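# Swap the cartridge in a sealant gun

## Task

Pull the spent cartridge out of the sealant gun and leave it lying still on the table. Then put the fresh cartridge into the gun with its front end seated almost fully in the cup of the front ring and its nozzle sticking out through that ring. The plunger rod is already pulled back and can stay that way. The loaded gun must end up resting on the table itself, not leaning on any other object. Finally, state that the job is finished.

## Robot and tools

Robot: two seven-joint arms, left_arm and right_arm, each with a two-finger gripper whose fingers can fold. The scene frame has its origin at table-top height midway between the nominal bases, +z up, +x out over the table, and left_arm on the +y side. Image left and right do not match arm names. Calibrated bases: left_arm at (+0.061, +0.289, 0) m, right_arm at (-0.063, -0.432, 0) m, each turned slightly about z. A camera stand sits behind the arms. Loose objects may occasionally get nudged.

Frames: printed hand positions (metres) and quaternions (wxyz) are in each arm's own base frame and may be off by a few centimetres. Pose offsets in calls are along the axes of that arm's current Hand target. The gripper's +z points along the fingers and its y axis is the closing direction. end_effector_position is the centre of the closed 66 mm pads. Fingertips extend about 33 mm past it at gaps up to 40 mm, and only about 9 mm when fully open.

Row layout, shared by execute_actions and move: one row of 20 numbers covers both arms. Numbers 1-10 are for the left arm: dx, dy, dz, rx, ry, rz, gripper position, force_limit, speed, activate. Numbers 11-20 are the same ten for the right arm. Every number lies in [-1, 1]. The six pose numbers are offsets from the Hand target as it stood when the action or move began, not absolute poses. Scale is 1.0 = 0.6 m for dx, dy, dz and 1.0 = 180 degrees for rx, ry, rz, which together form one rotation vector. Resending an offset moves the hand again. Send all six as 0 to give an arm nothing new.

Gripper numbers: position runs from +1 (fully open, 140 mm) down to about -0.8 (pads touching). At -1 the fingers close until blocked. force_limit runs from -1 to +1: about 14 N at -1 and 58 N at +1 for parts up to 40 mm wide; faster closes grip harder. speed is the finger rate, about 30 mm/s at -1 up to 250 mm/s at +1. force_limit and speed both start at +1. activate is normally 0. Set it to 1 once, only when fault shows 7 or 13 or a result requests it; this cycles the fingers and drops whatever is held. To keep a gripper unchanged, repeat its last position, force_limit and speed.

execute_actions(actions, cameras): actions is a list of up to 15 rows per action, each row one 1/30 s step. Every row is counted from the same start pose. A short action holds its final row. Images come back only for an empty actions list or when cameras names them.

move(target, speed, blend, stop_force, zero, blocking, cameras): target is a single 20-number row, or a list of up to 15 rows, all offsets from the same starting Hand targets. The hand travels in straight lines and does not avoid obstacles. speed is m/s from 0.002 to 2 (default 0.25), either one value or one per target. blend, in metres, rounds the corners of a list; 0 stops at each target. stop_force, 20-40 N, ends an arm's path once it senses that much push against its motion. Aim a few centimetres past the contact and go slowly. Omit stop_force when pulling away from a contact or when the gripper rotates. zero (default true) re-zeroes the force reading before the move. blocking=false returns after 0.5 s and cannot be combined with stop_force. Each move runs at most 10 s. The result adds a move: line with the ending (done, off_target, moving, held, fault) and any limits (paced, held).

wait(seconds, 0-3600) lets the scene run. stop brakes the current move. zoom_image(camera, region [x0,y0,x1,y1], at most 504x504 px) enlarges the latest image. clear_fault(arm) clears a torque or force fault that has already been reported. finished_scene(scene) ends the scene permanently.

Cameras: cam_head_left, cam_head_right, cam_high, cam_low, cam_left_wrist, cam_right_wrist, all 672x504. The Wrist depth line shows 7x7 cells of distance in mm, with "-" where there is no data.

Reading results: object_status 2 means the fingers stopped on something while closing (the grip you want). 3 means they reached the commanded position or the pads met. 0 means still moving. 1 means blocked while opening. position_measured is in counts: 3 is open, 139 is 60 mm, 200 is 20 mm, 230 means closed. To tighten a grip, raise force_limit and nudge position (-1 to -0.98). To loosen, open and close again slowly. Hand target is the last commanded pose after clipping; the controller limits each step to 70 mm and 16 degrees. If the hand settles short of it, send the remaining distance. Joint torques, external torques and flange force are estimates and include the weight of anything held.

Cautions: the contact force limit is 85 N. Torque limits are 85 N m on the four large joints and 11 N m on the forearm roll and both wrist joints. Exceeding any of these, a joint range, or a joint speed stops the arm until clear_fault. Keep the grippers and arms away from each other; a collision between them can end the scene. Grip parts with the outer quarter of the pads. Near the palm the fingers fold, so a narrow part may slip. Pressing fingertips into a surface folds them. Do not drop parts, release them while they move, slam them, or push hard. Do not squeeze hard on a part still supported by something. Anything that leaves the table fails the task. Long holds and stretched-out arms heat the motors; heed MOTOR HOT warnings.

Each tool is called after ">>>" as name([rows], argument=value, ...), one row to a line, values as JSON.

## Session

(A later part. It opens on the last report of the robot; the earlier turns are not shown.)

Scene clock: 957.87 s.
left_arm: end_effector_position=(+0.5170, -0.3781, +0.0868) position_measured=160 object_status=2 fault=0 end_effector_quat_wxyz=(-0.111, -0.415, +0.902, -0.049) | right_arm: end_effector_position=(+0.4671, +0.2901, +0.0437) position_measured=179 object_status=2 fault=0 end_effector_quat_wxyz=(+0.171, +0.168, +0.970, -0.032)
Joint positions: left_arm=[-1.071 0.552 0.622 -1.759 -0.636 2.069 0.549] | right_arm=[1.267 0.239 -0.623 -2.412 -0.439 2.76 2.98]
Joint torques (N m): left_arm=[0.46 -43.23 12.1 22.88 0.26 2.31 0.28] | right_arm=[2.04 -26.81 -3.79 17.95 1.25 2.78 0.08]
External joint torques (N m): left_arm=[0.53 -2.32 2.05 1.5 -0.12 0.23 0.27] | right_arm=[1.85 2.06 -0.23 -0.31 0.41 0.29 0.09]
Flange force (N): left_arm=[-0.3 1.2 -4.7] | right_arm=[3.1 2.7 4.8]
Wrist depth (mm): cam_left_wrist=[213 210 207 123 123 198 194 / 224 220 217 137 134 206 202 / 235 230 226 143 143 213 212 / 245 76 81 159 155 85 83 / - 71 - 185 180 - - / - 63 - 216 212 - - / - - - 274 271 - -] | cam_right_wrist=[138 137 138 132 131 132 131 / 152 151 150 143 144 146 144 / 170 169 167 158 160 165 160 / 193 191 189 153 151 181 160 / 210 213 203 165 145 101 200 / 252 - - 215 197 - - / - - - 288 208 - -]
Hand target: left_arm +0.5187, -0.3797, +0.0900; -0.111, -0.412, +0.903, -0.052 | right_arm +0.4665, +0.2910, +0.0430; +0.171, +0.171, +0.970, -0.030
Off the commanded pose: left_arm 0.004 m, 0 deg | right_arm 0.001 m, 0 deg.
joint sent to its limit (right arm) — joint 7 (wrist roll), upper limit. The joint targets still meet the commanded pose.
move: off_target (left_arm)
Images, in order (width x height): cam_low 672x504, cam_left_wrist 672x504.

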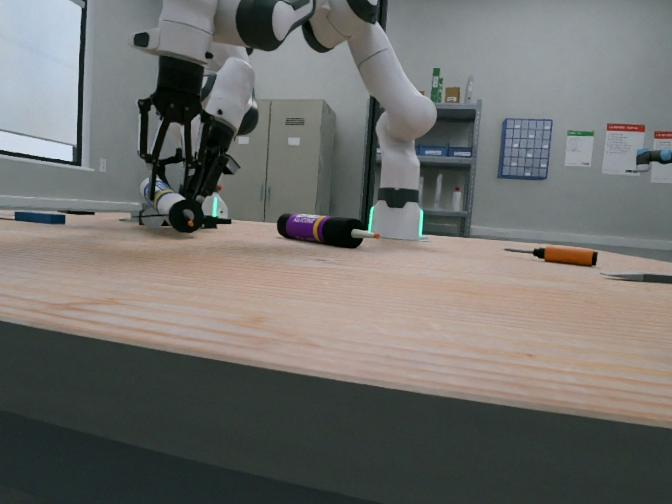

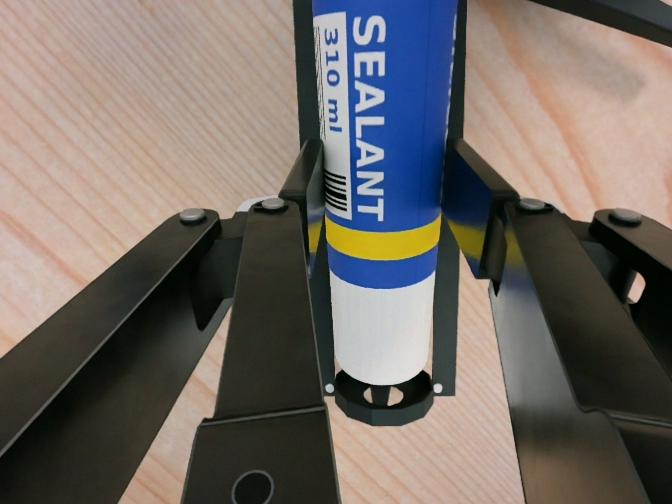

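>>> move(target=[-0.012,0.003,0,0,0,0,-1,0.1,-1,0,0,0,0,0,0,0,-1,0,-1,0], speed=0.03, stop_force=20, cameras=["cam_left_wrist","cam_low"])

>>> zoom_image(camera="cam_left_wrist", region=[300, 340, 470, 460])

>>> zoom_image(camera="cam_low", region=[130, 170, 240, 250])

Scene clock: 968.30 s.
left_arm: end_effector_position=(+0.5207, -0.3724, +0.0861) position_measured=160 object_status=2 fault=0 end_effector_quat_wxyz=(-0.111, -0.414, +0.902, -0.049) | right_arm: end_effector_position=(+0.4671, +0.2901, +0.0437) position_measured=179 object_status=2 fault=0 end_effector_quat_wxyz=(+0.171, +0.168, +0.970, -0.032)
Joint positions: left_arm=[-1.06 0.553 0.621 -1.759 -0.636 2.069 0.561] | right_arm=[1.267 0.239 -0.623 -2.412 -0.439 2.76 2.98]
Joint torques (N m): left_arm=[0.42 -42.85 12.16 22.15 0.26 2.42 0.25] | right_arm=[2.04 -26.75 -3.86 18 1.26 2.79 0.05]
External joint torques (N m): left_arm=[0.27 -1.84 1.91 0.77 -0.12 0.33 0.24] | right_arm=[1.95 2.13 -0.2 -0.24 0.42 0.3 0.06]
Flange force (N): left_arm=[0.4 3.5 -3.4] | right_arm=[3.0 3.1 5.1]
Wrist depth (mm): cam_left_wrist=[213 210 206 124 123 198 194 / 224 220 216 137 134 205 202 / 236 231 224 143 143 213 211 / 245 76 82 159 155 85 83 / - 71 - 182 180 - - / - 63 - 208 211 - - / - - - 274 271 - -] | cam_right_wrist=[138 137 138 132 132 132 131 / 152 152 150 143 144 146 144 / 170 169 167 158 159 165 160 / 192 190 188 152 151 181 160 / 210 212 204 165 145 101 199 / 251 - - 214 197 - - / - - - 298 209 - -]
Hand target: left_arm +0.5219, -0.3733, +0.0883; -0.111, -0.412, +0.903, -0.052 | right_arm +0.4665, +0.2910, +0.0430; +0.171, +0.171, +0.970, -0.030
Off the commanded pose: left_arm 0.003 m, 0 deg | right_arm 0.001 m, 0 deg.
joint sent to its limit (right arm) — joint 7 (wrist roll), upper limit. The joint targets still meet the commanded pose.
move: done
Images, in order (width x height): cam_low 672x504, cam_left_wrist 672x504.

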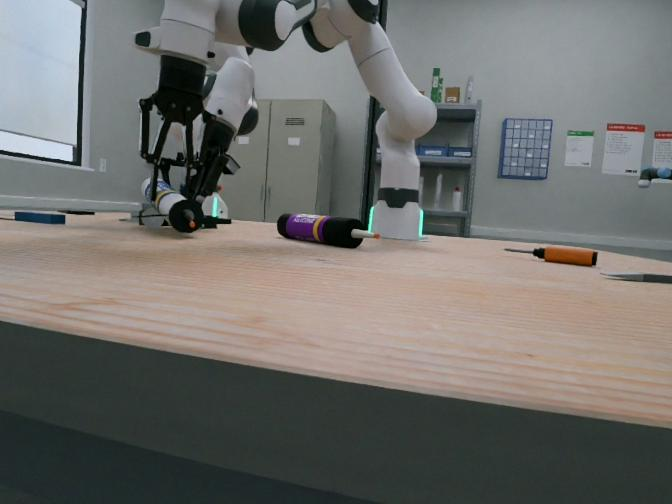

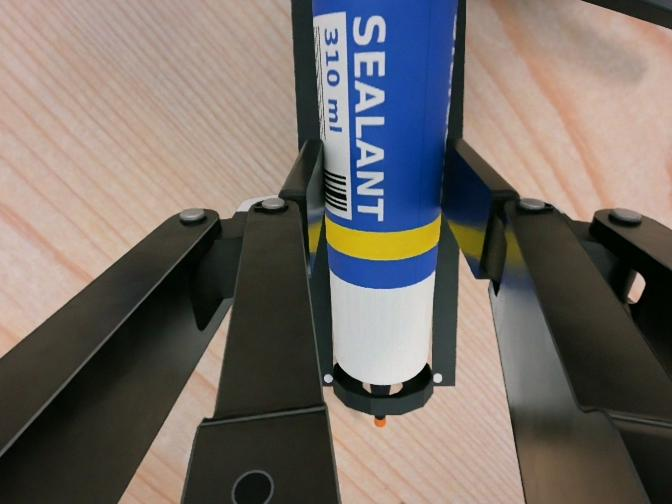

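Scaled by 2.965.

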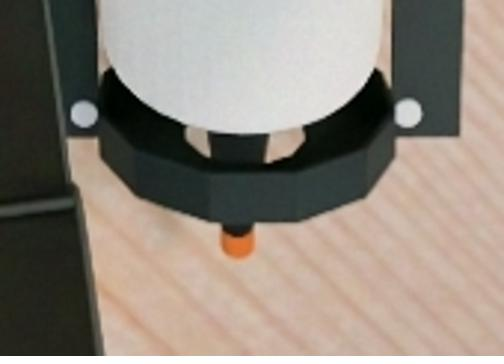

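Scaled by 4.582.

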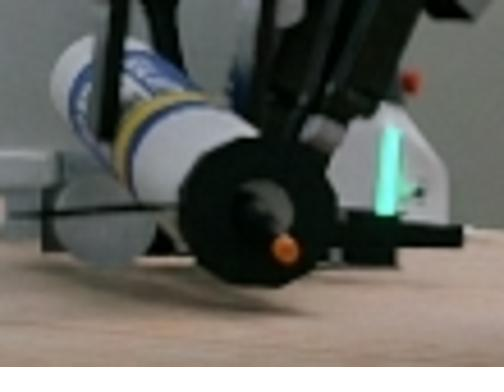

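>>> move(target=[-0.011,0.001,0,0,0,0,-1,0.1,-1,0,0,0,0,0,0,0,-1,0,-1,0], speed=0.03, stop_force=20, cameras=["cam_left_wrist","cam_low"])

>>> zoom_image(camera="cam_left_wrist", region=[300, 340, 470, 460])

>>> zoom_image(camera="cam_low", region=[130, 170, 240, 250])

Scene clock: 997.70 s.
left_arm: end_effector_position=(+0.5243, -0.3665, +0.0841) position_measured=160 object_status=2 fault=0 end_effector_quat_wxyz=(-0.111, -0.415, +0.902, -0.049) | right_arm: end_effector_position=(+0.4671, +0.2901, +0.0437) position_measured=179 object_status=2 fault=0 end_effector_quat_wxyz=(+0.171, +0.168, +0.970, -0.032)
Joint positions: left_arm=[-1.047 0.557 0.619 -1.758 -0.636 2.069 0.57] | right_arm=[1.267 0.239 -0.623 -2.412 -0.439 2.76 2.98]
Joint torques (N m): left_arm=[0.46 -42.86 11.96 22.7 0.33 2.27 0.27] | right_arm=[2.07 -26.8 -3.82 17.95 1.25 2.79 0.08]
External joint torques (N m): left_arm=[0.38 -1.77 1.75 1.35 -0.05 0.18 0.27] | right_arm=[2 2.06 -0.15 -0.31 0.41 0.31 0.09]
Flange force (N): left_arm=[-0.4 0.2 -3.9] | right_arm=[3.4 2.7 4.7]
Wrist depth (mm): cam_left_wrist=[210 208 204 125 123 195 191 / 222 218 214 139 134 204 201 / 232 228 224 143 143 211 209 / 242 76 82 159 154 85 83 / - 72 - 182 180 - - / - 63 - 211 208 - - / - - - 270 269 - -] | cam_right_wrist=[138 137 138 133 131 132 131 / 152 151 150 143 144 146 144 / 170 169 167 158 159 165 160 / 192 191 188 152 151 180 160 / 210 213 203 165 145 100 199 / 251 - - 214 198 - - / - - - 298 214 - -]
Hand target: left_arm +0.5256, -0.3680, +0.0867; -0.111, -0.412, +0.903, -0.052 | right_arm +0.4665, +0.2910, +0.0430; +0.171, +0.171, +0.970, -0.030
Off the commanded pose: left_arm 0.003 m, 0 deg | right_arm 0.001 m, 0 deg.
joint sent to its limit (right arm) — joint 7 (wrist roll), upper limit. The joint targets still meet the commanded pose.
move: done
Images, in order (width x height): cam_low 672x504, cam_left_wrist 672x504.

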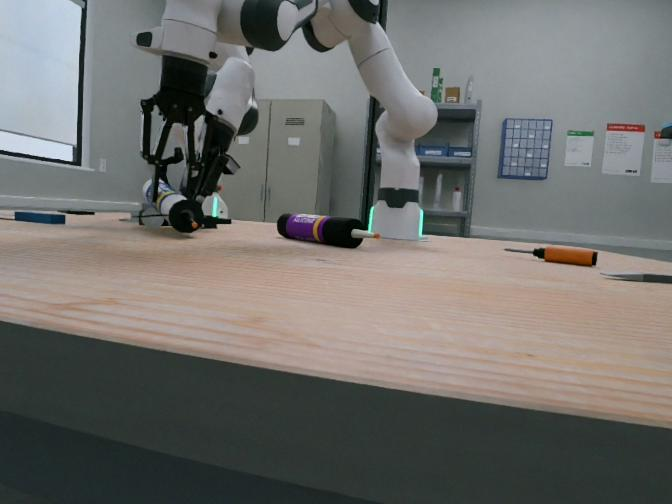

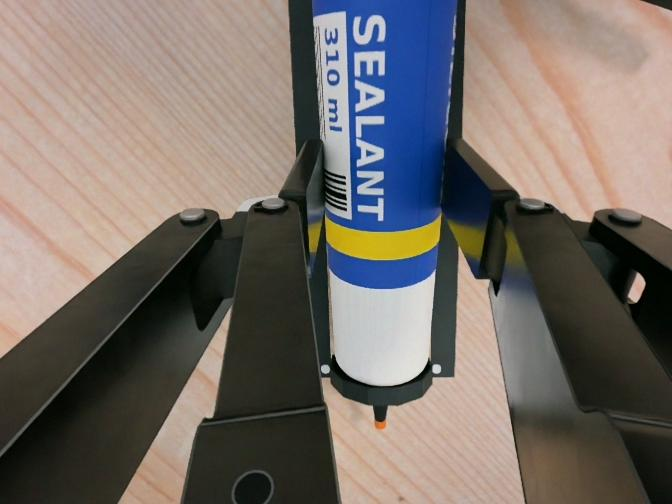

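Scaled by 2.965.

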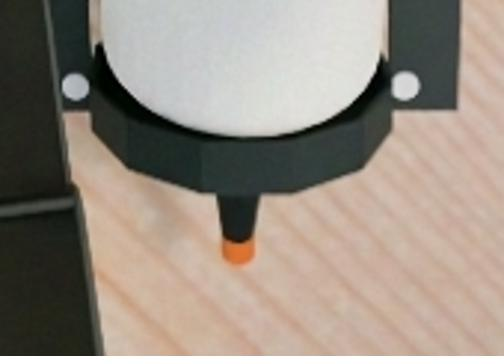

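Scaled by 4.582.

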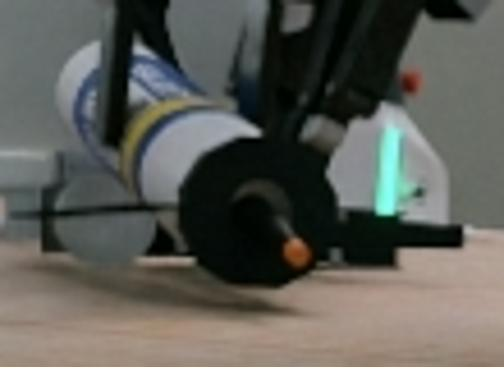

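>>> move(target=[-0.0075,0,0.001,0,0,0,-1,0.1,-1,0,0,0,0,0,0,0,-1,0,-1,0], speed=0.03, stop_force=20, cameras=["cam_left_wrist","cam_low","cam_high"])

>>> zoom_image(camera="cam_left_wrist", region=[300, 340, 470, 460])

>>> zoom_image(camera="cam_low", region=[130, 170, 240, 250])

Scene clock: 1006.43 s.
left_arm: end_effector_position=(+0.5272, -0.3636, +0.0827) position_measured=160 object_status=2 fault=0 end_effector_quat_wxyz=(-0.111, -0.415, +0.902, -0.049) | right_arm: end_effector_position=(+0.4671, +0.2901, +0.0437) position_measured=179 object_status=2 fault=0 end_effector_quat_wxyz=(+0.171, +0.168, +0.970, -0.032)
Joint positions: left_arm=[-1.037 0.561 0.615 -1.754 -0.636 2.069 0.577] | right_arm=[1.267 0.239 -0.623 -2.412 -0.439 2.76 2.98]
Joint torques (N m): left_arm=[0.52 -42.89 11.96 22.47 0.27 2.26 0.28] | right_arm=[2.02 -26.82 -3.81 17.94 1.24 2.79 0.07]
External joint torques (N m): left_arm=[0.37 -1.68 1.7 1.17 -0.11 0.17 0.28] | right_arm=[1.87 2.06 -0.21 -0.33 0.4 0.3 0.08]
Flange force (N): left_arm=[-0.4 0.7 -3.5] | right_arm=[3.1 2.7 4.8]
Wrist depth (mm): cam_left_wrist=[209 205 204 125 124 194 191 / 220 217 213 139 135 202 199 / 232 227 221 144 143 210 208 / 240 76 82 159 156 85 83 / - 72 - 181 178 - - / - 63 - 211 249 - - / - - - 269 267 - -] | cam_right_wrist=[138 137 138 132 132 132 131 / 152 151 150 143 144 145 144 / 170 169 167 159 159 164 159 / 193 191 188 152 151 181 160 / 209 212 203 165 145 100 200 / 253 - - 215 198 - - / - - - 299 221 - -]
Hand target: left_arm +0.5284, -0.3648, +0.0850; -0.111, -0.412, +0.903, -0.052 | right_arm +0.4665, +0.2910, +0.0430; +0.171, +0.171, +0.970, -0.030
Off the commanded pose: left_arm 0.003 m, 0 deg | right_arm 0.001 m, 0 deg.
joint sent to its limit (right arm) — joint 7 (wrist roll), upper limit. The joint targets still meet the commanded pose.
move: done
Images, in order (width x height): cam_high 672x504, cam_low 672x504, cam_left_wrist 672x504.

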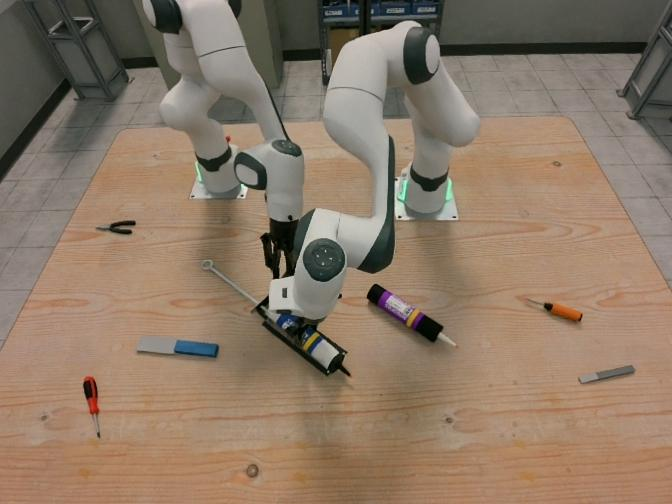

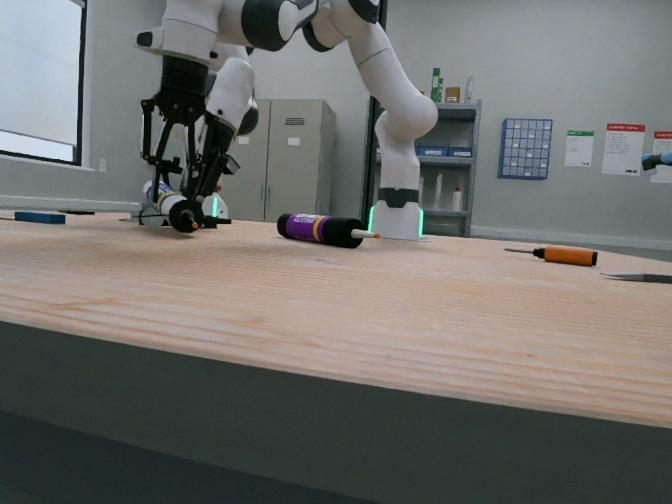

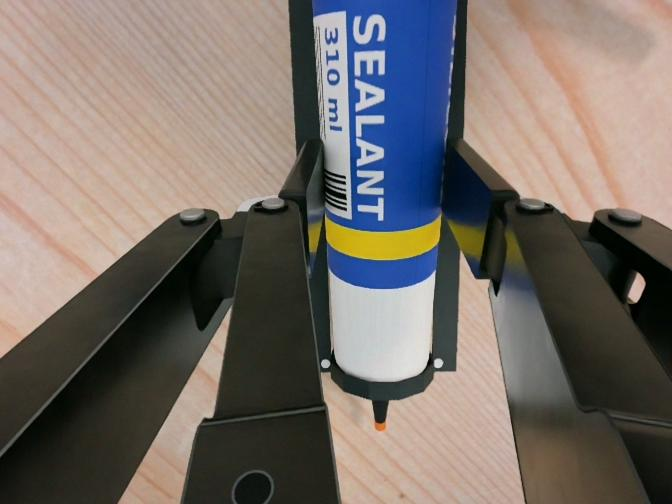

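Scaled by 2.965.

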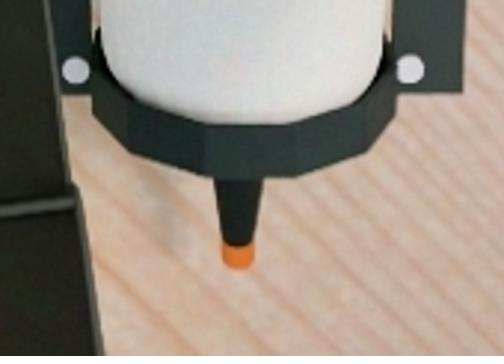

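Scaled by 4.582.

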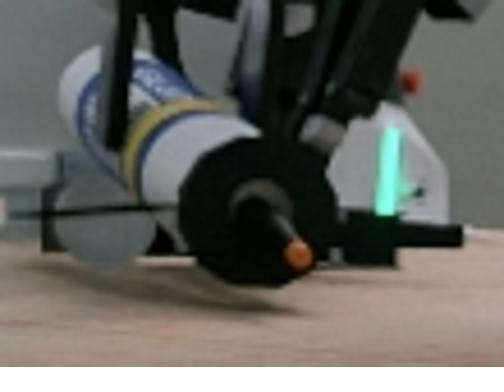

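>>> move(target=[-0.0045,0,0.0015,0,0,0,-1,0.1,-1,0,0,0,0,0,0,0,-1,0,-1,0], speed=0.03, stop_force=20, cameras=["cam_left_wrist","cam_low","cam_high"])

>>> zoom_image(camera="cam_left_wrist", region=[300, 340, 470, 460])

>>> zoom_image(camera="cam_high", region=[230, 270, 370, 390])

Scene clock: 1016.37 s.
left_arm: end_effector_position=(+0.5286, -0.3620, +0.0816) position_measured=160 object_status=2 fault=0 end_effector_quat_wxyz=(-0.111, -0.414, +0.902, -0.049) | right_arm: end_effector_position=(+0.4671, +0.2901, +0.0437) position_measured=179 object_status=2 fault=0 end_effector_quat_wxyz=(+0.171, +0.168, +0.970, -0.032)
Joint positions: left_arm=[-1.03 0.563 0.612 -1.752 -0.636 2.069 0.581] | right_arm=[1.267 0.239 -0.623 -2.413 -0.439 2.76 2.98]
Joint torques (N m): left_arm=[0.64 -42.66 11.99 22.3 0.18 2.34 0.24] | right_arm=[2.06 -26.88 -3.82 17.94 1.24 2.78 0.11]
External joint torques (N m): left_arm=[0.66 -1.39 1.88 1.03 -0.2 0.27 0.23] | right_arm=[2.07 1.93 -0.08 -0.23 0.4 0.32 0.12]
Flange force (N): left_arm=[-0.9 0.3 -3.0] | right_arm=[3.5 2.7 4.3]
Wrist depth (mm): cam_left_wrist=[208 205 203 125 124 192 190 / 219 216 212 139 135 201 198 / 229 226 220 143 143 208 206 / 239 76 81 158 156 85 83 / - 72 - 180 178 - - / - 63 - 220 246 - - / - - - 267 265 - -] | cam_right_wrist=[138 137 138 133 131 132 131 / 153 151 150 143 144 146 144 / 170 169 168 159 160 165 159 / 192 191 188 153 151 181 160 / 210 212 204 165 145 101 199 / 252 - - 215 197 - - / - - - 297 238 - -]
Hand target: left_arm +0.5300, -0.3630, +0.0835; -0.111, -0.412, +0.903, -0.052 | right_arm +0.4665, +0.2910, +0.0430; +0.171, +0.171, +0.970, -0.030
Off the commanded pose: left_arm 0.003 m, 0 deg | right_arm 0.001 m, 0 deg.
joint sent to its limit (right arm) — joint 7 (wrist roll), upper limit. The joint targets still meet the commanded pose.
move: done
Images, in order (width x height): cam_high 672x504, cam_low 672x504, cam_left_wrist 672x504.

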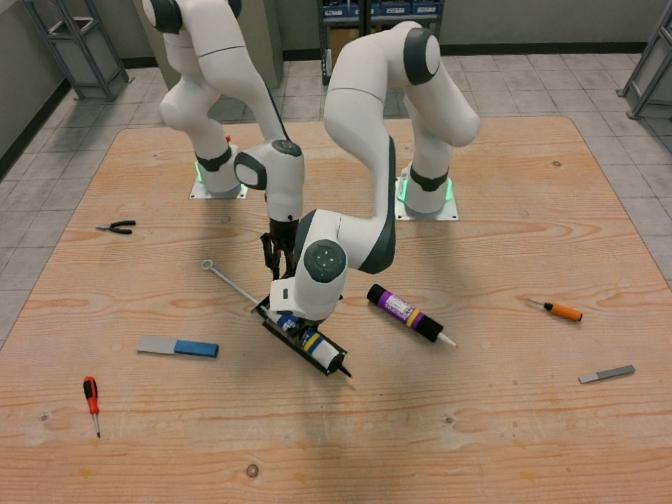

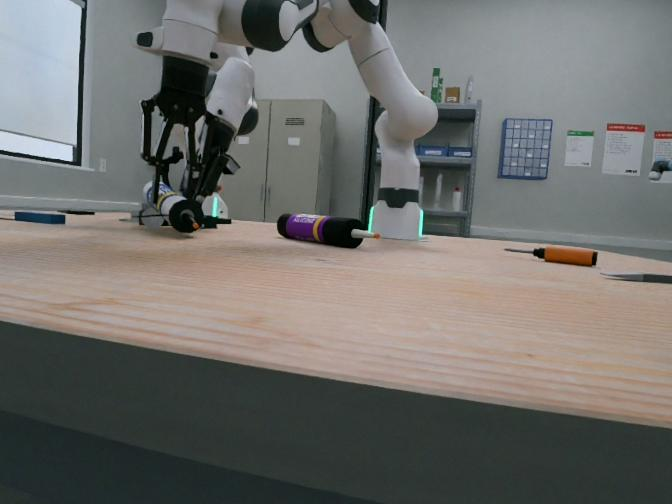

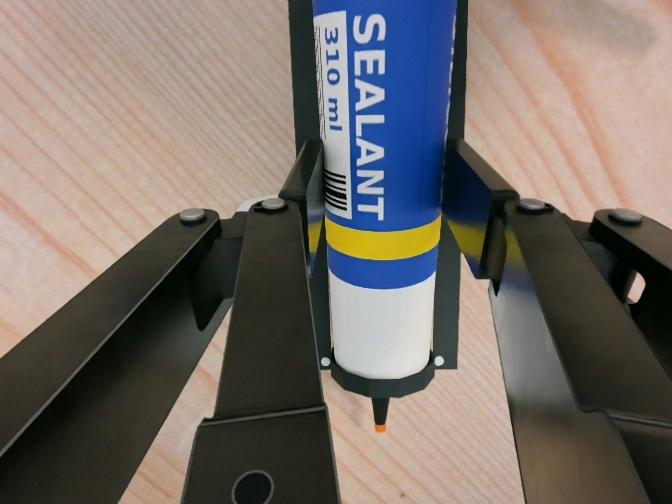

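Scaled by 2.965.

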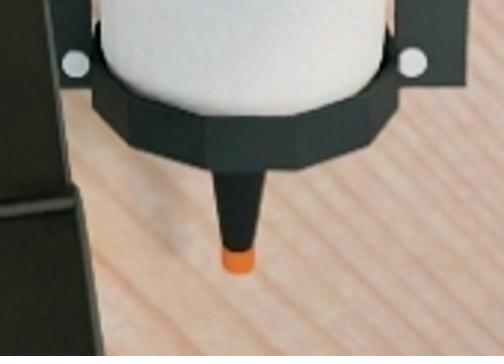

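Scaled by 3.600.

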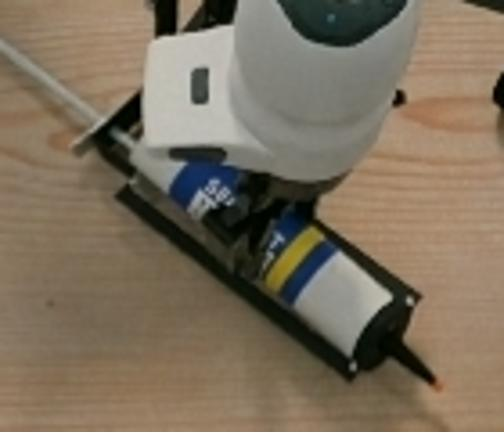

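>>> move(target=[0.0038,0,0.0112,0,-0.0222,0,-1,0.1,-1,0,0,0,0,0,0,0,-1,0,-1,0], speed=0.03, cameras=["cam_left_wrist","cam_low","cam_high","cam_right_wrist"])

>>> zoom_image(camera="cam_left_wrist", region=[300, 340, 470, 460])

>>> zoom_image(camera="cam_high", region=[230, 270, 370, 390])

Scene clock: 1051.73 s.
left_arm: end_effector_position=(+0.5250, -0.3657, +0.0756) position_measured=160 object_status=2 fault=0 end_effector_quat_wxyz=(-0.082, -0.411, +0.907, -0.035) | right_arm: end_effector_position=(+0.4671, +0.2901, +0.0437) position_measured=179 object_status=2 fault=0 end_effector_quat_wxyz=(+0.171, +0.168, +0.970, -0.032)
Joint positions: left_arm=[-1.101 0.565 0.646 -1.78 -0.6 2.119 0.544] | right_arm=[1.267 0.239 -0.623 -2.412 -0.439 2.76 2.98]
Joint velocities: left_arm=[0.002 0.002 -0.001 0.001 0.002 0.002 -0.006] | right_arm=[within noise]
Joint torques (N m): left_arm=[-0.46 -41.84 13.57 21.64 0.62 2.88 -0.11] | right_arm=[2.02 -26.84 -3.84 17.94 1.25 2.78 0.07]
External joint torques (N m): left_arm=[-0.63 -1.43 2.71 0.6 0.16 0.66 -0.12] | right_arm=[1.9 2.01 -0.21 -0.3 0.41 0.3 0.08]
Flange force (N): left_arm=[2.3 5.6 -3.9] | right_arm=[3.2 2.6 4.7]
Wrist depth (mm): cam_left_wrist=[199 196 193 125 123 184 182 / 211 208 205 142 135 194 191 / 226 221 214 143 143 203 201 / 235 76 82 159 156 85 83 / - 72 - 181 178 - - / - 63 - 210 196 - - / - - - 278 275 - -] | cam_right_wrist=[138 137 138 132 132 132 131 / 153 151 150 143 144 146 144 / 171 169 168 158 160 164 160 / 193 190 188 152 151 181 160 / 209 212 203 166 145 100 200 / 252 - - 215 196 - - / - - - 295 214 - -]
Hand target: left_arm +0.5275, -0.3659, +0.0775; -0.079, -0.414, +0.906, -0.037 | right_arm +0.4665, +0.2910, +0.0430; +0.171, +0.171, +0.970, -0.030
Off the commanded pose: left_arm 0.003 m, 0 deg | right_arm 0.001 m, 0 deg.
joint sent to its limit (right arm) — joint 7 (wrist roll), upper limit. The joint targets still meet the commanded pose.
move: done
Images, in order (width x height): cam_high 672x504, cam_low 672x504, cam_left_wrist 672x504, cam_right_wrist 672x504.

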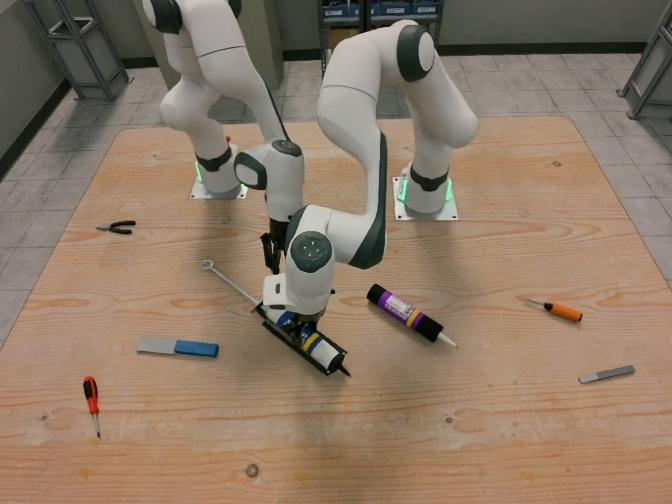

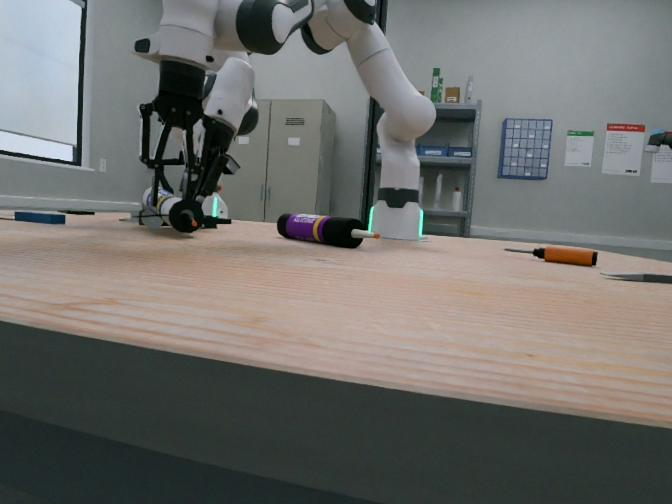

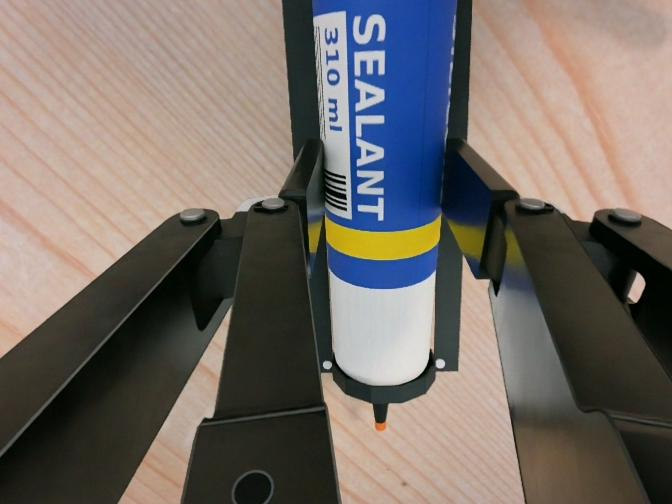

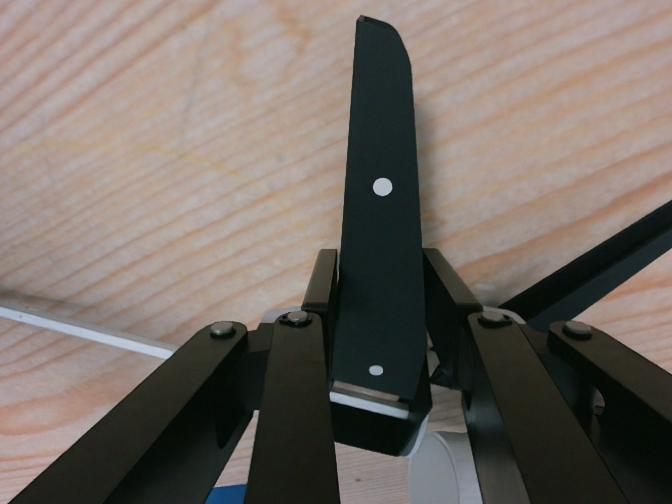

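Scaled by 2.965.

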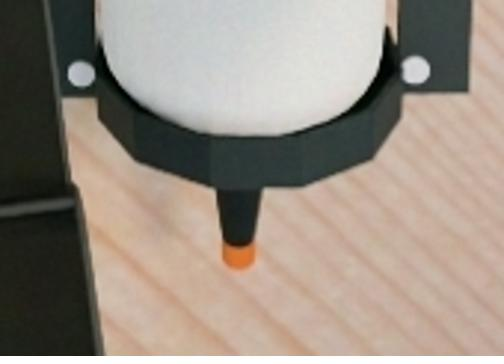

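Scaled by 3.600.

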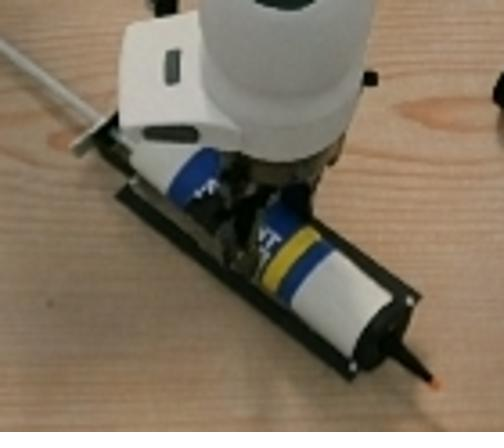

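>>> execute_actions(actions=[], cameras=["cam_head_left","cam_head_right","cam_high"])

>>> zoom_image(camera="cam_high", region=[245, 290, 315, 340])

Scene clock: 1062.93 s.
left_arm: end_effector_position=(+0.5251, -0.3657, +0.0756) position_measured=160 object_status=2 fault=0 end_effector_quat_wxyz=(-0.082, -0.412, +0.907, -0.035) | right_arm: end_effector_position=(+0.4671, +0.2901, +0.0437) position_measured=179 object_status=2 fault=0 end_effector_quat_wxyz=(+0.171, +0.168, +0.970, -0.032)
Joint positions: left_arm=[-1.101 0.565 0.646 -1.78 -0.6 2.12 0.543] | right_arm=[1.267 0.239 -0.623 -2.412 -0.439 2.76 2.98]
Joint velocities: within noise
Joint torques (N m): left_arm=[-0.41 -41.82 13.57 21.62 0.63 2.81 -0.08] | right_arm=[1.99 -26.87 -3.84 17.95 1.25 2.79 0.08]
External joint torques (N m): left_arm=[-0.44 -1.18 2.76 0.41 0.18 0.58 -0.08] | right_arm=[1.89 1.94 -0.21 -0.17 0.41 0.32 0.09]
Flange force (N): left_arm=[1.8 5.4 -3.5] | right_arm=[3.0 2.8 4.6]
Wrist depth (mm): cam_left_wrist=[199 197 193 125 124 184 182 / 211 208 205 142 135 194 191 / 225 221 214 143 143 203 202 / 237 76 82 159 156 85 83 / - 72 - 181 178 - - / - 63 - 210 196 - - / - - - 277 276 - -] | cam_right_wrist=[138 137 138 132 131 132 131 / 152 151 150 143 144 145 144 / 170 168 168 158 159 164 160 / 193 191 188 152 151 181 160 / 209 212 204 165 155 101 200 / 253 - - 213 197 - - / - - - 297 214 - -]
Hand target: left_arm +0.5275, -0.3659, +0.0775; -0.079, -0.414, +0.906, -0.037 | right_arm +0.4665, +0.2910, +0.0430; +0.171, +0.171, +0.970, -0.030
Tool commands: left_gripper/position=-1.0 left_gripper/force_limit=+0.1 left_gripper/speed=-1.0 left_gripper/activate=+0.0 right_gripper/position=-1.0 right_gripper/force_limit=+0.0 right_gripper/speed=-1.0 right_gripper/activate=+0.0
Off the commanded pose: left_arm 0.003 m, 0 deg | right_arm 0.001 m, 0 deg.
Images, in order (width x height): cam_head_left 672x504, cam_head_right 672x504, cam_high 672x504.

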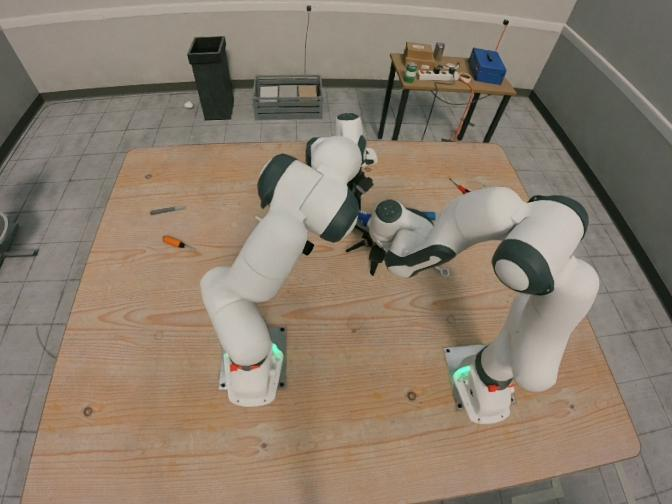

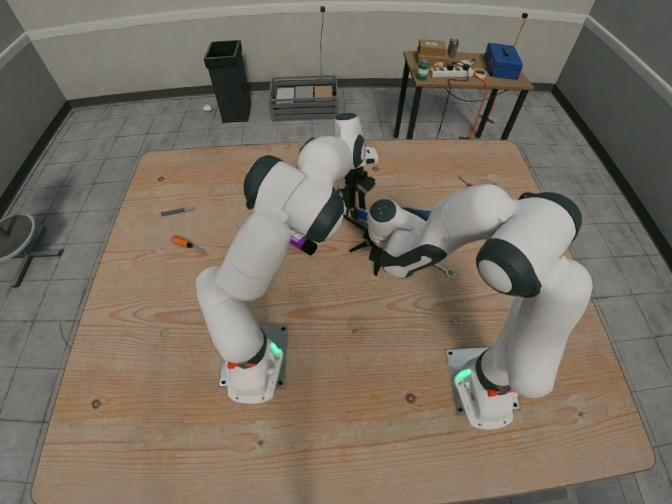

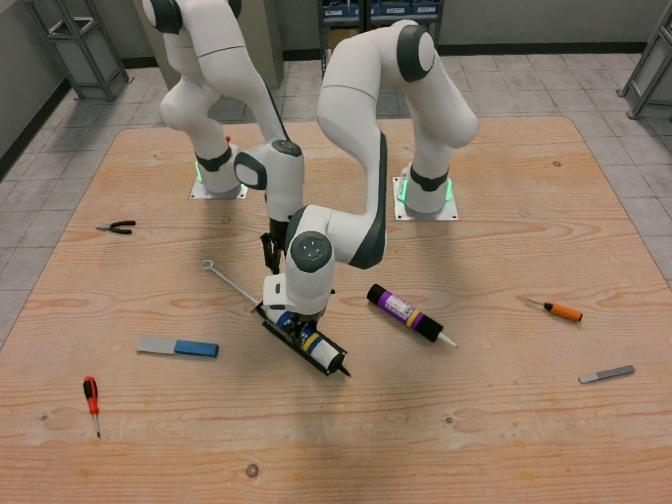

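Scaled by 7.200.

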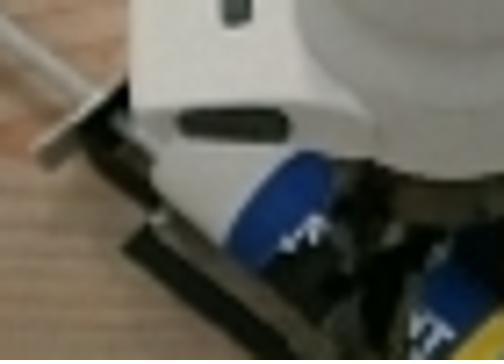

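>>> move(target=[-0.001,0,0,0,0,-0.0055,-1,0.1,-1,0,0,0,0,0,0,0,-1,0,-1,0], speed=0.03, cameras=["cam_left_wrist"])

>>> zoom_image(camera="cam_left_wrist", region=[300, 340, 470, 460])

Scene clock: 1085.47 s.
left_arm: end_effector_position=(+0.5259, -0.3645, +0.0753) position_measured=160 object_status=2 fault=0 end_effector_quat_wxyz=(-0.081, -0.418, +0.904, -0.034) | right_arm: end_effector_position=(+0.4671, +0.2901, +0.0437) position_measured=179 object_status=2 fault=0 end_effector_quat_wxyz=(+0.171, +0.168, +0.970, -0.032)
Joint positions: left_arm=[-1.104 0.567 0.65 -1.78 -0.6 2.12 0.531] | right_arm=[1.267 0.239 -0.623 -2.412 -0.439 2.76 2.98]
Joint velocities: left_arm=[0 0.002 0.001 0 0 0.001 -0.005] | right_arm=[within noise]
Joint torques (N m): left_arm=[-0.41 -41.65 13.68 21.65 -0.09 2.62 -0.18] | right_arm=[2.06 -26.78 -3.83 17.95 1.26 2.77 0.13]
External joint torques (N m): left_arm=[-0.34 -1.26 2.91 0.58 -0.55 0.4 -0.19] | right_arm=[1.92 2.07 -0.21 -0.27 0.42 0.29 0.14]
Flange force (N): left_arm=[1.3 4.1 -3.3] | right_arm=[3.3 2.8 4.8]
Wrist depth (mm): cam_left_wrist=[198 196 193 125 123 184 181 / 210 208 205 141 134 194 191 / 224 221 213 143 143 202 201 / 237 76 82 159 156 85 83 / - 71 - 181 180 - - / - 63 - 211 251 - - / - - - 278 277 - -] | cam_right_wrist=[138 137 138 132 131 132 131 / 152 152 150 143 144 146 144 / 170 169 168 158 160 165 160 / 193 191 188 153 151 181 160 / 209 213 204 165 145 100 199 / 251 - - 215 197 - - / - - - 297 209 - -]
Hand target: left_arm +0.5279, -0.3655, +0.0774; -0.079, -0.421, +0.903, -0.037 | right_arm +0.4665, +0.2910, +0.0430; +0.171, +0.171, +0.970, -0.030
Off the commanded pose: left_arm 0.003 m, 1 deg | right_arm 0.001 m, 0 deg.
joint sent to its limit (right arm) — joint 7 (wrist roll), upper limit. The joint targets still meet the commanded pose.
move: done

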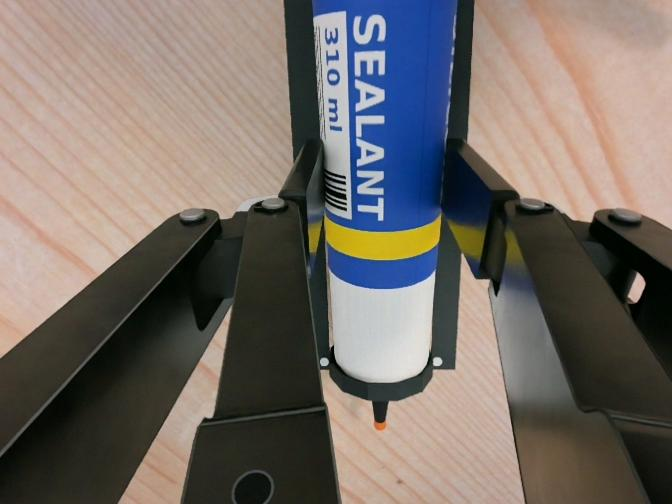

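Scaled by 2.965.

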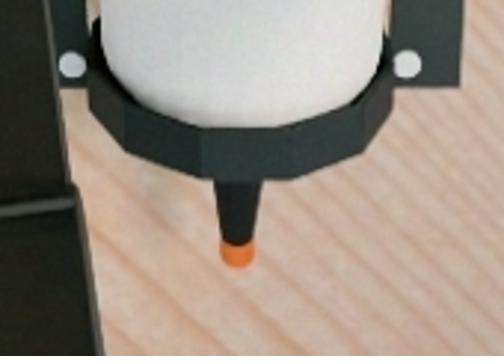

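>>> move(target=[0.003,0,0.0133,0,-0.0278,-0.001,-1,0.1,-1,0,0,0,0,0,0,0,-1,0,-1,0], speed=0.03, cameras=["cam_left_wrist","cam_high"])

>>> zoom_image(camera="cam_left_wrist", region=[300, 340, 470, 460])

>>> zoom_image(camera="cam_high", region=[245, 290, 315, 340])

Scene clock: 1097.07 s.
left_arm: end_effector_position=(+0.5232, -0.3675, +0.0675) position_measured=160 object_status=2 fault=0 end_effector_quat_wxyz=(-0.043, -0.421, +0.906, -0.016) | right_arm: end_effector_position=(+0.4671, +0.2901, +0.0437) position_measured=179 object_status=2 fault=0 end_effector_quat_wxyz=(+0.171, +0.168, +0.970, -0.032)
Joint positions: left_arm=[-1.198 0.584 0.704 -1.807 -0.561 2.173 0.469] | right_arm=[1.267 0.239 -0.623 -2.412 -0.439 2.76 2.98]
Joint velocities: left_arm=[0.001 -0.001 0.001 0 0 0.001 -0.005] | right_arm=[within noise]
Joint torques (N m): left_arm=[-0.45 -40.89 14.98 21.31 0.71 3.01 -0.09] | right_arm=[1.97 -26.79 -3.87 17.95 1.25 2.78 0.1]
External joint torques (N m): left_arm=[-0.7 -1.51 2.82 0.7 0.16 0.63 -0.1] | right_arm=[1.97 2.02 -0.14 -0.21 0.41 0.32 0.11]
Flange force (N): left_arm=[1.9 6.0 -4.8] | right_arm=[3.2 2.9 4.7]
Wrist depth (mm): cam_left_wrist=[187 184 182 125 123 174 171 / 201 199 196 141 134 186 183 / 218 214 208 143 143 195 195 / 231 76 82 160 156 85 83 / - 71 - 183 180 - - / - 64 - 227 257 - - / - - - 294 293 - -] | cam_right_wrist=[138 137 138 132 131 132 131 / 152 151 150 143 144 146 144 / 170 169 168 158 160 164 159 / 193 190 189 153 151 181 160 / 209 212 203 165 145 101 199 / 252 - - 216 197 - - / - - - 296 214 - -]
Hand target: left_arm +0.5258, -0.3679, +0.0698; -0.040, -0.424, +0.905, -0.018 | right_arm +0.4665, +0.2910, +0.0430; +0.171, +0.171, +0.970, -0.030
Off the commanded pose: left_arm 0.004 m, 1 deg | right_arm 0.001 m, 0 deg.
joint sent to its limit (right arm) — joint 7 (wrist roll), upper limit. The joint targets still meet the commanded pose.
move: off_target (left_arm)
Images, in order (width x height): cam_high 672x504, cam_left_wrist 672x504.

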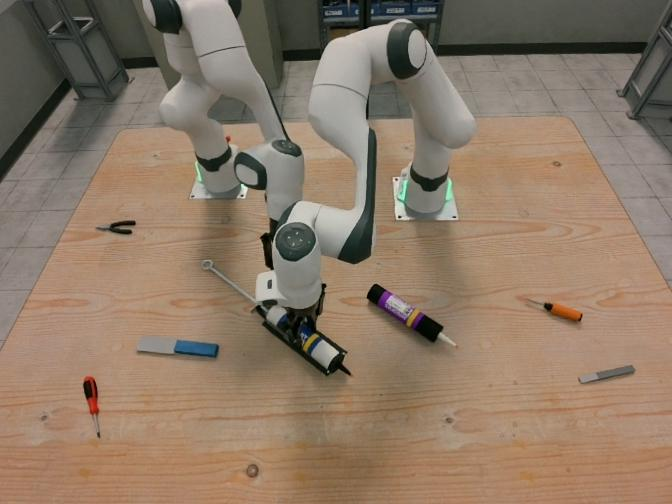

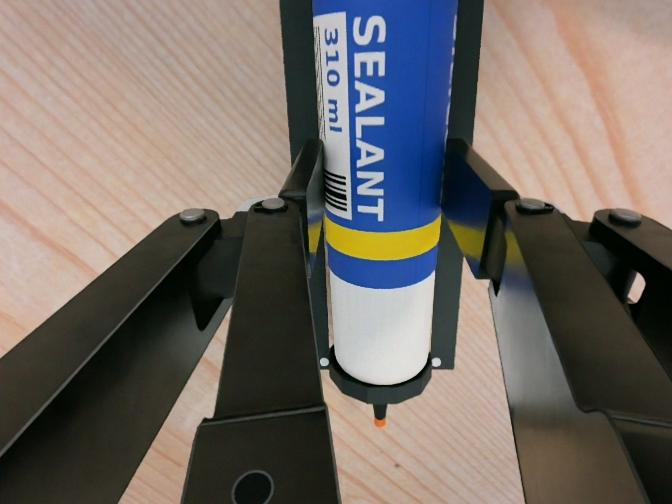

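Scaled by 2.965.

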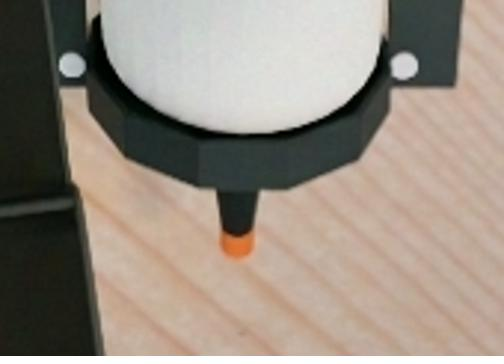

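Scaled by 7.200.

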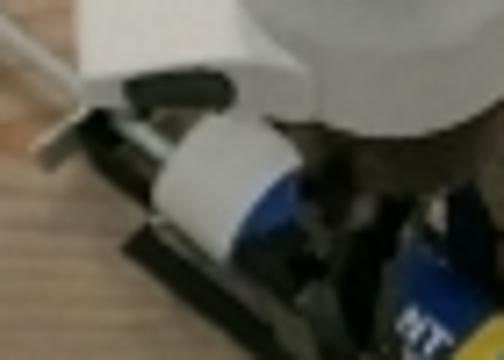

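>>> move(target=[0.0025,-0.002,0.0112,0,-0.0285,-0.001,-1,0.1,-1,0,0,0,0,0,0,0,-1,0,-1,0], speed=0.03, cameras=["cam_left_wrist","cam_high"])

>>> zoom_image(camera="cam_left_wrist", region=[300, 340, 470, 460])

>>> zoom_image(camera="cam_high", region=[245, 290, 315, 340])

Scene clock: 1117.30 s.
left_arm: end_effector_position=(+0.5226, -0.3695, +0.0607) position_measured=160 object_status=2 fault=0 end_effector_quat_wxyz=(-0.002, -0.423, +0.906, +0.004) | right_arm: end_effector_position=(+0.4671, +0.2901, +0.0437) position_measured=179 object_status=2 fault=0 end_effector_quat_wxyz=(+0.171, +0.168, +0.970, -0.032)
Joint positions: left_arm=[-1.295 0.618 0.767 -1.821 -0.526 2.213 0.407] | right_arm=[1.267 0.239 -0.623 -2.412 -0.439 2.76 2.98]
Joint velocities: left_arm=[-0.001 0.001 0 0.001 0 0 -0.006] | right_arm=[within noise]
Joint torques (N m): left_arm=[-0.56 -40 16.9 20.93 0.76 3.22 -0.12] | right_arm=[2.05 -26.69 -3.79 17.99 1.26 2.8 0.06]
External joint torques (N m): left_arm=[-0.65 -1.57 3.34 0.88 0.17 0.74 -0.12] | right_arm=[2.09 2.15 -0.01 -0.24 0.41 0.33 0.07]
Flange force (N): left_arm=[1.3 6.5 -6.0] | right_arm=[3.3 3.3 5.1]
Wrist depth (mm): cam_left_wrist=[177 175 172 126 123 164 162 / 192 192 190 141 134 179 177 / 212 209 203 143 143 191 190 / 230 76 82 160 156 85 83 / - 71 - 183 181 - - / - 63 - 267 273 - - / - - - 318 315 - -] | cam_right_wrist=[138 137 138 133 132 132 131 / 152 151 150 143 144 146 144 / 170 169 168 158 160 165 160 / 193 190 188 152 151 181 160 / 209 212 203 165 146 101 199 / 251 - - 213 197 - - / - - - 295 215 - -]
Hand target: left_arm +0.5254, -0.3703, +0.0633; +0.001, -0.426, +0.905, +0.001 | right_arm +0.4665, +0.2910, +0.0430; +0.171, +0.171, +0.970, -0.030
Off the commanded pose: left_arm 0.004 m, 1 deg | right_arm 0.001 m, 0 deg.
joint sent to its limit (right arm) — joint 7 (wrist roll), upper limit. The joint targets still meet the commanded pose.
move: off_target (left_arm)
Images, in order (width x height): cam_high 672x504, cam_left_wrist 672x504.

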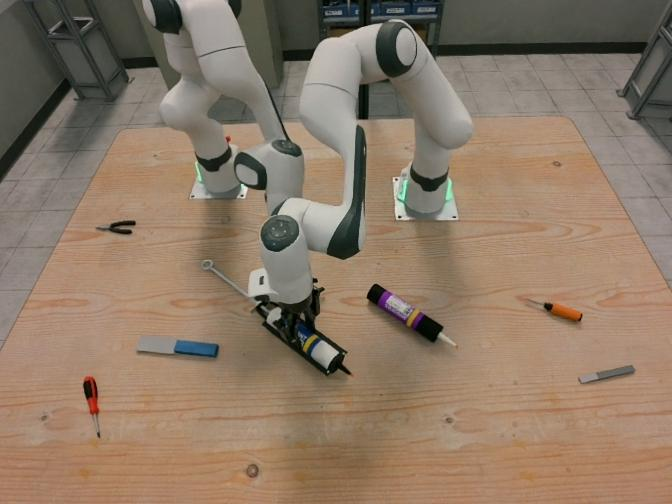

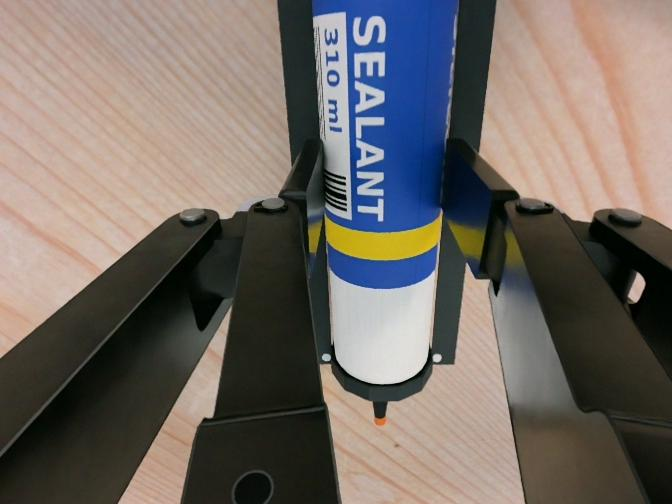

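Scaled by 2.965.

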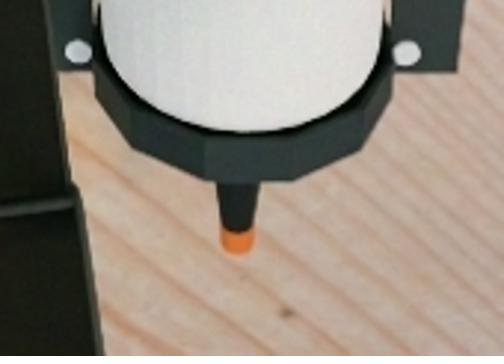

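Scaled by 7.200.

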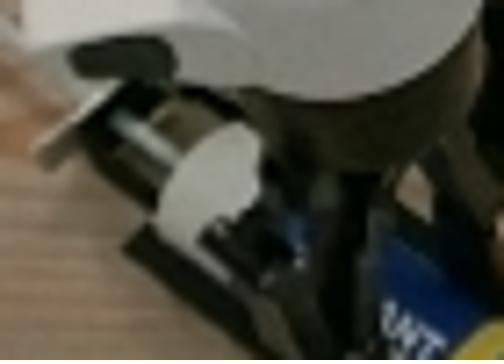

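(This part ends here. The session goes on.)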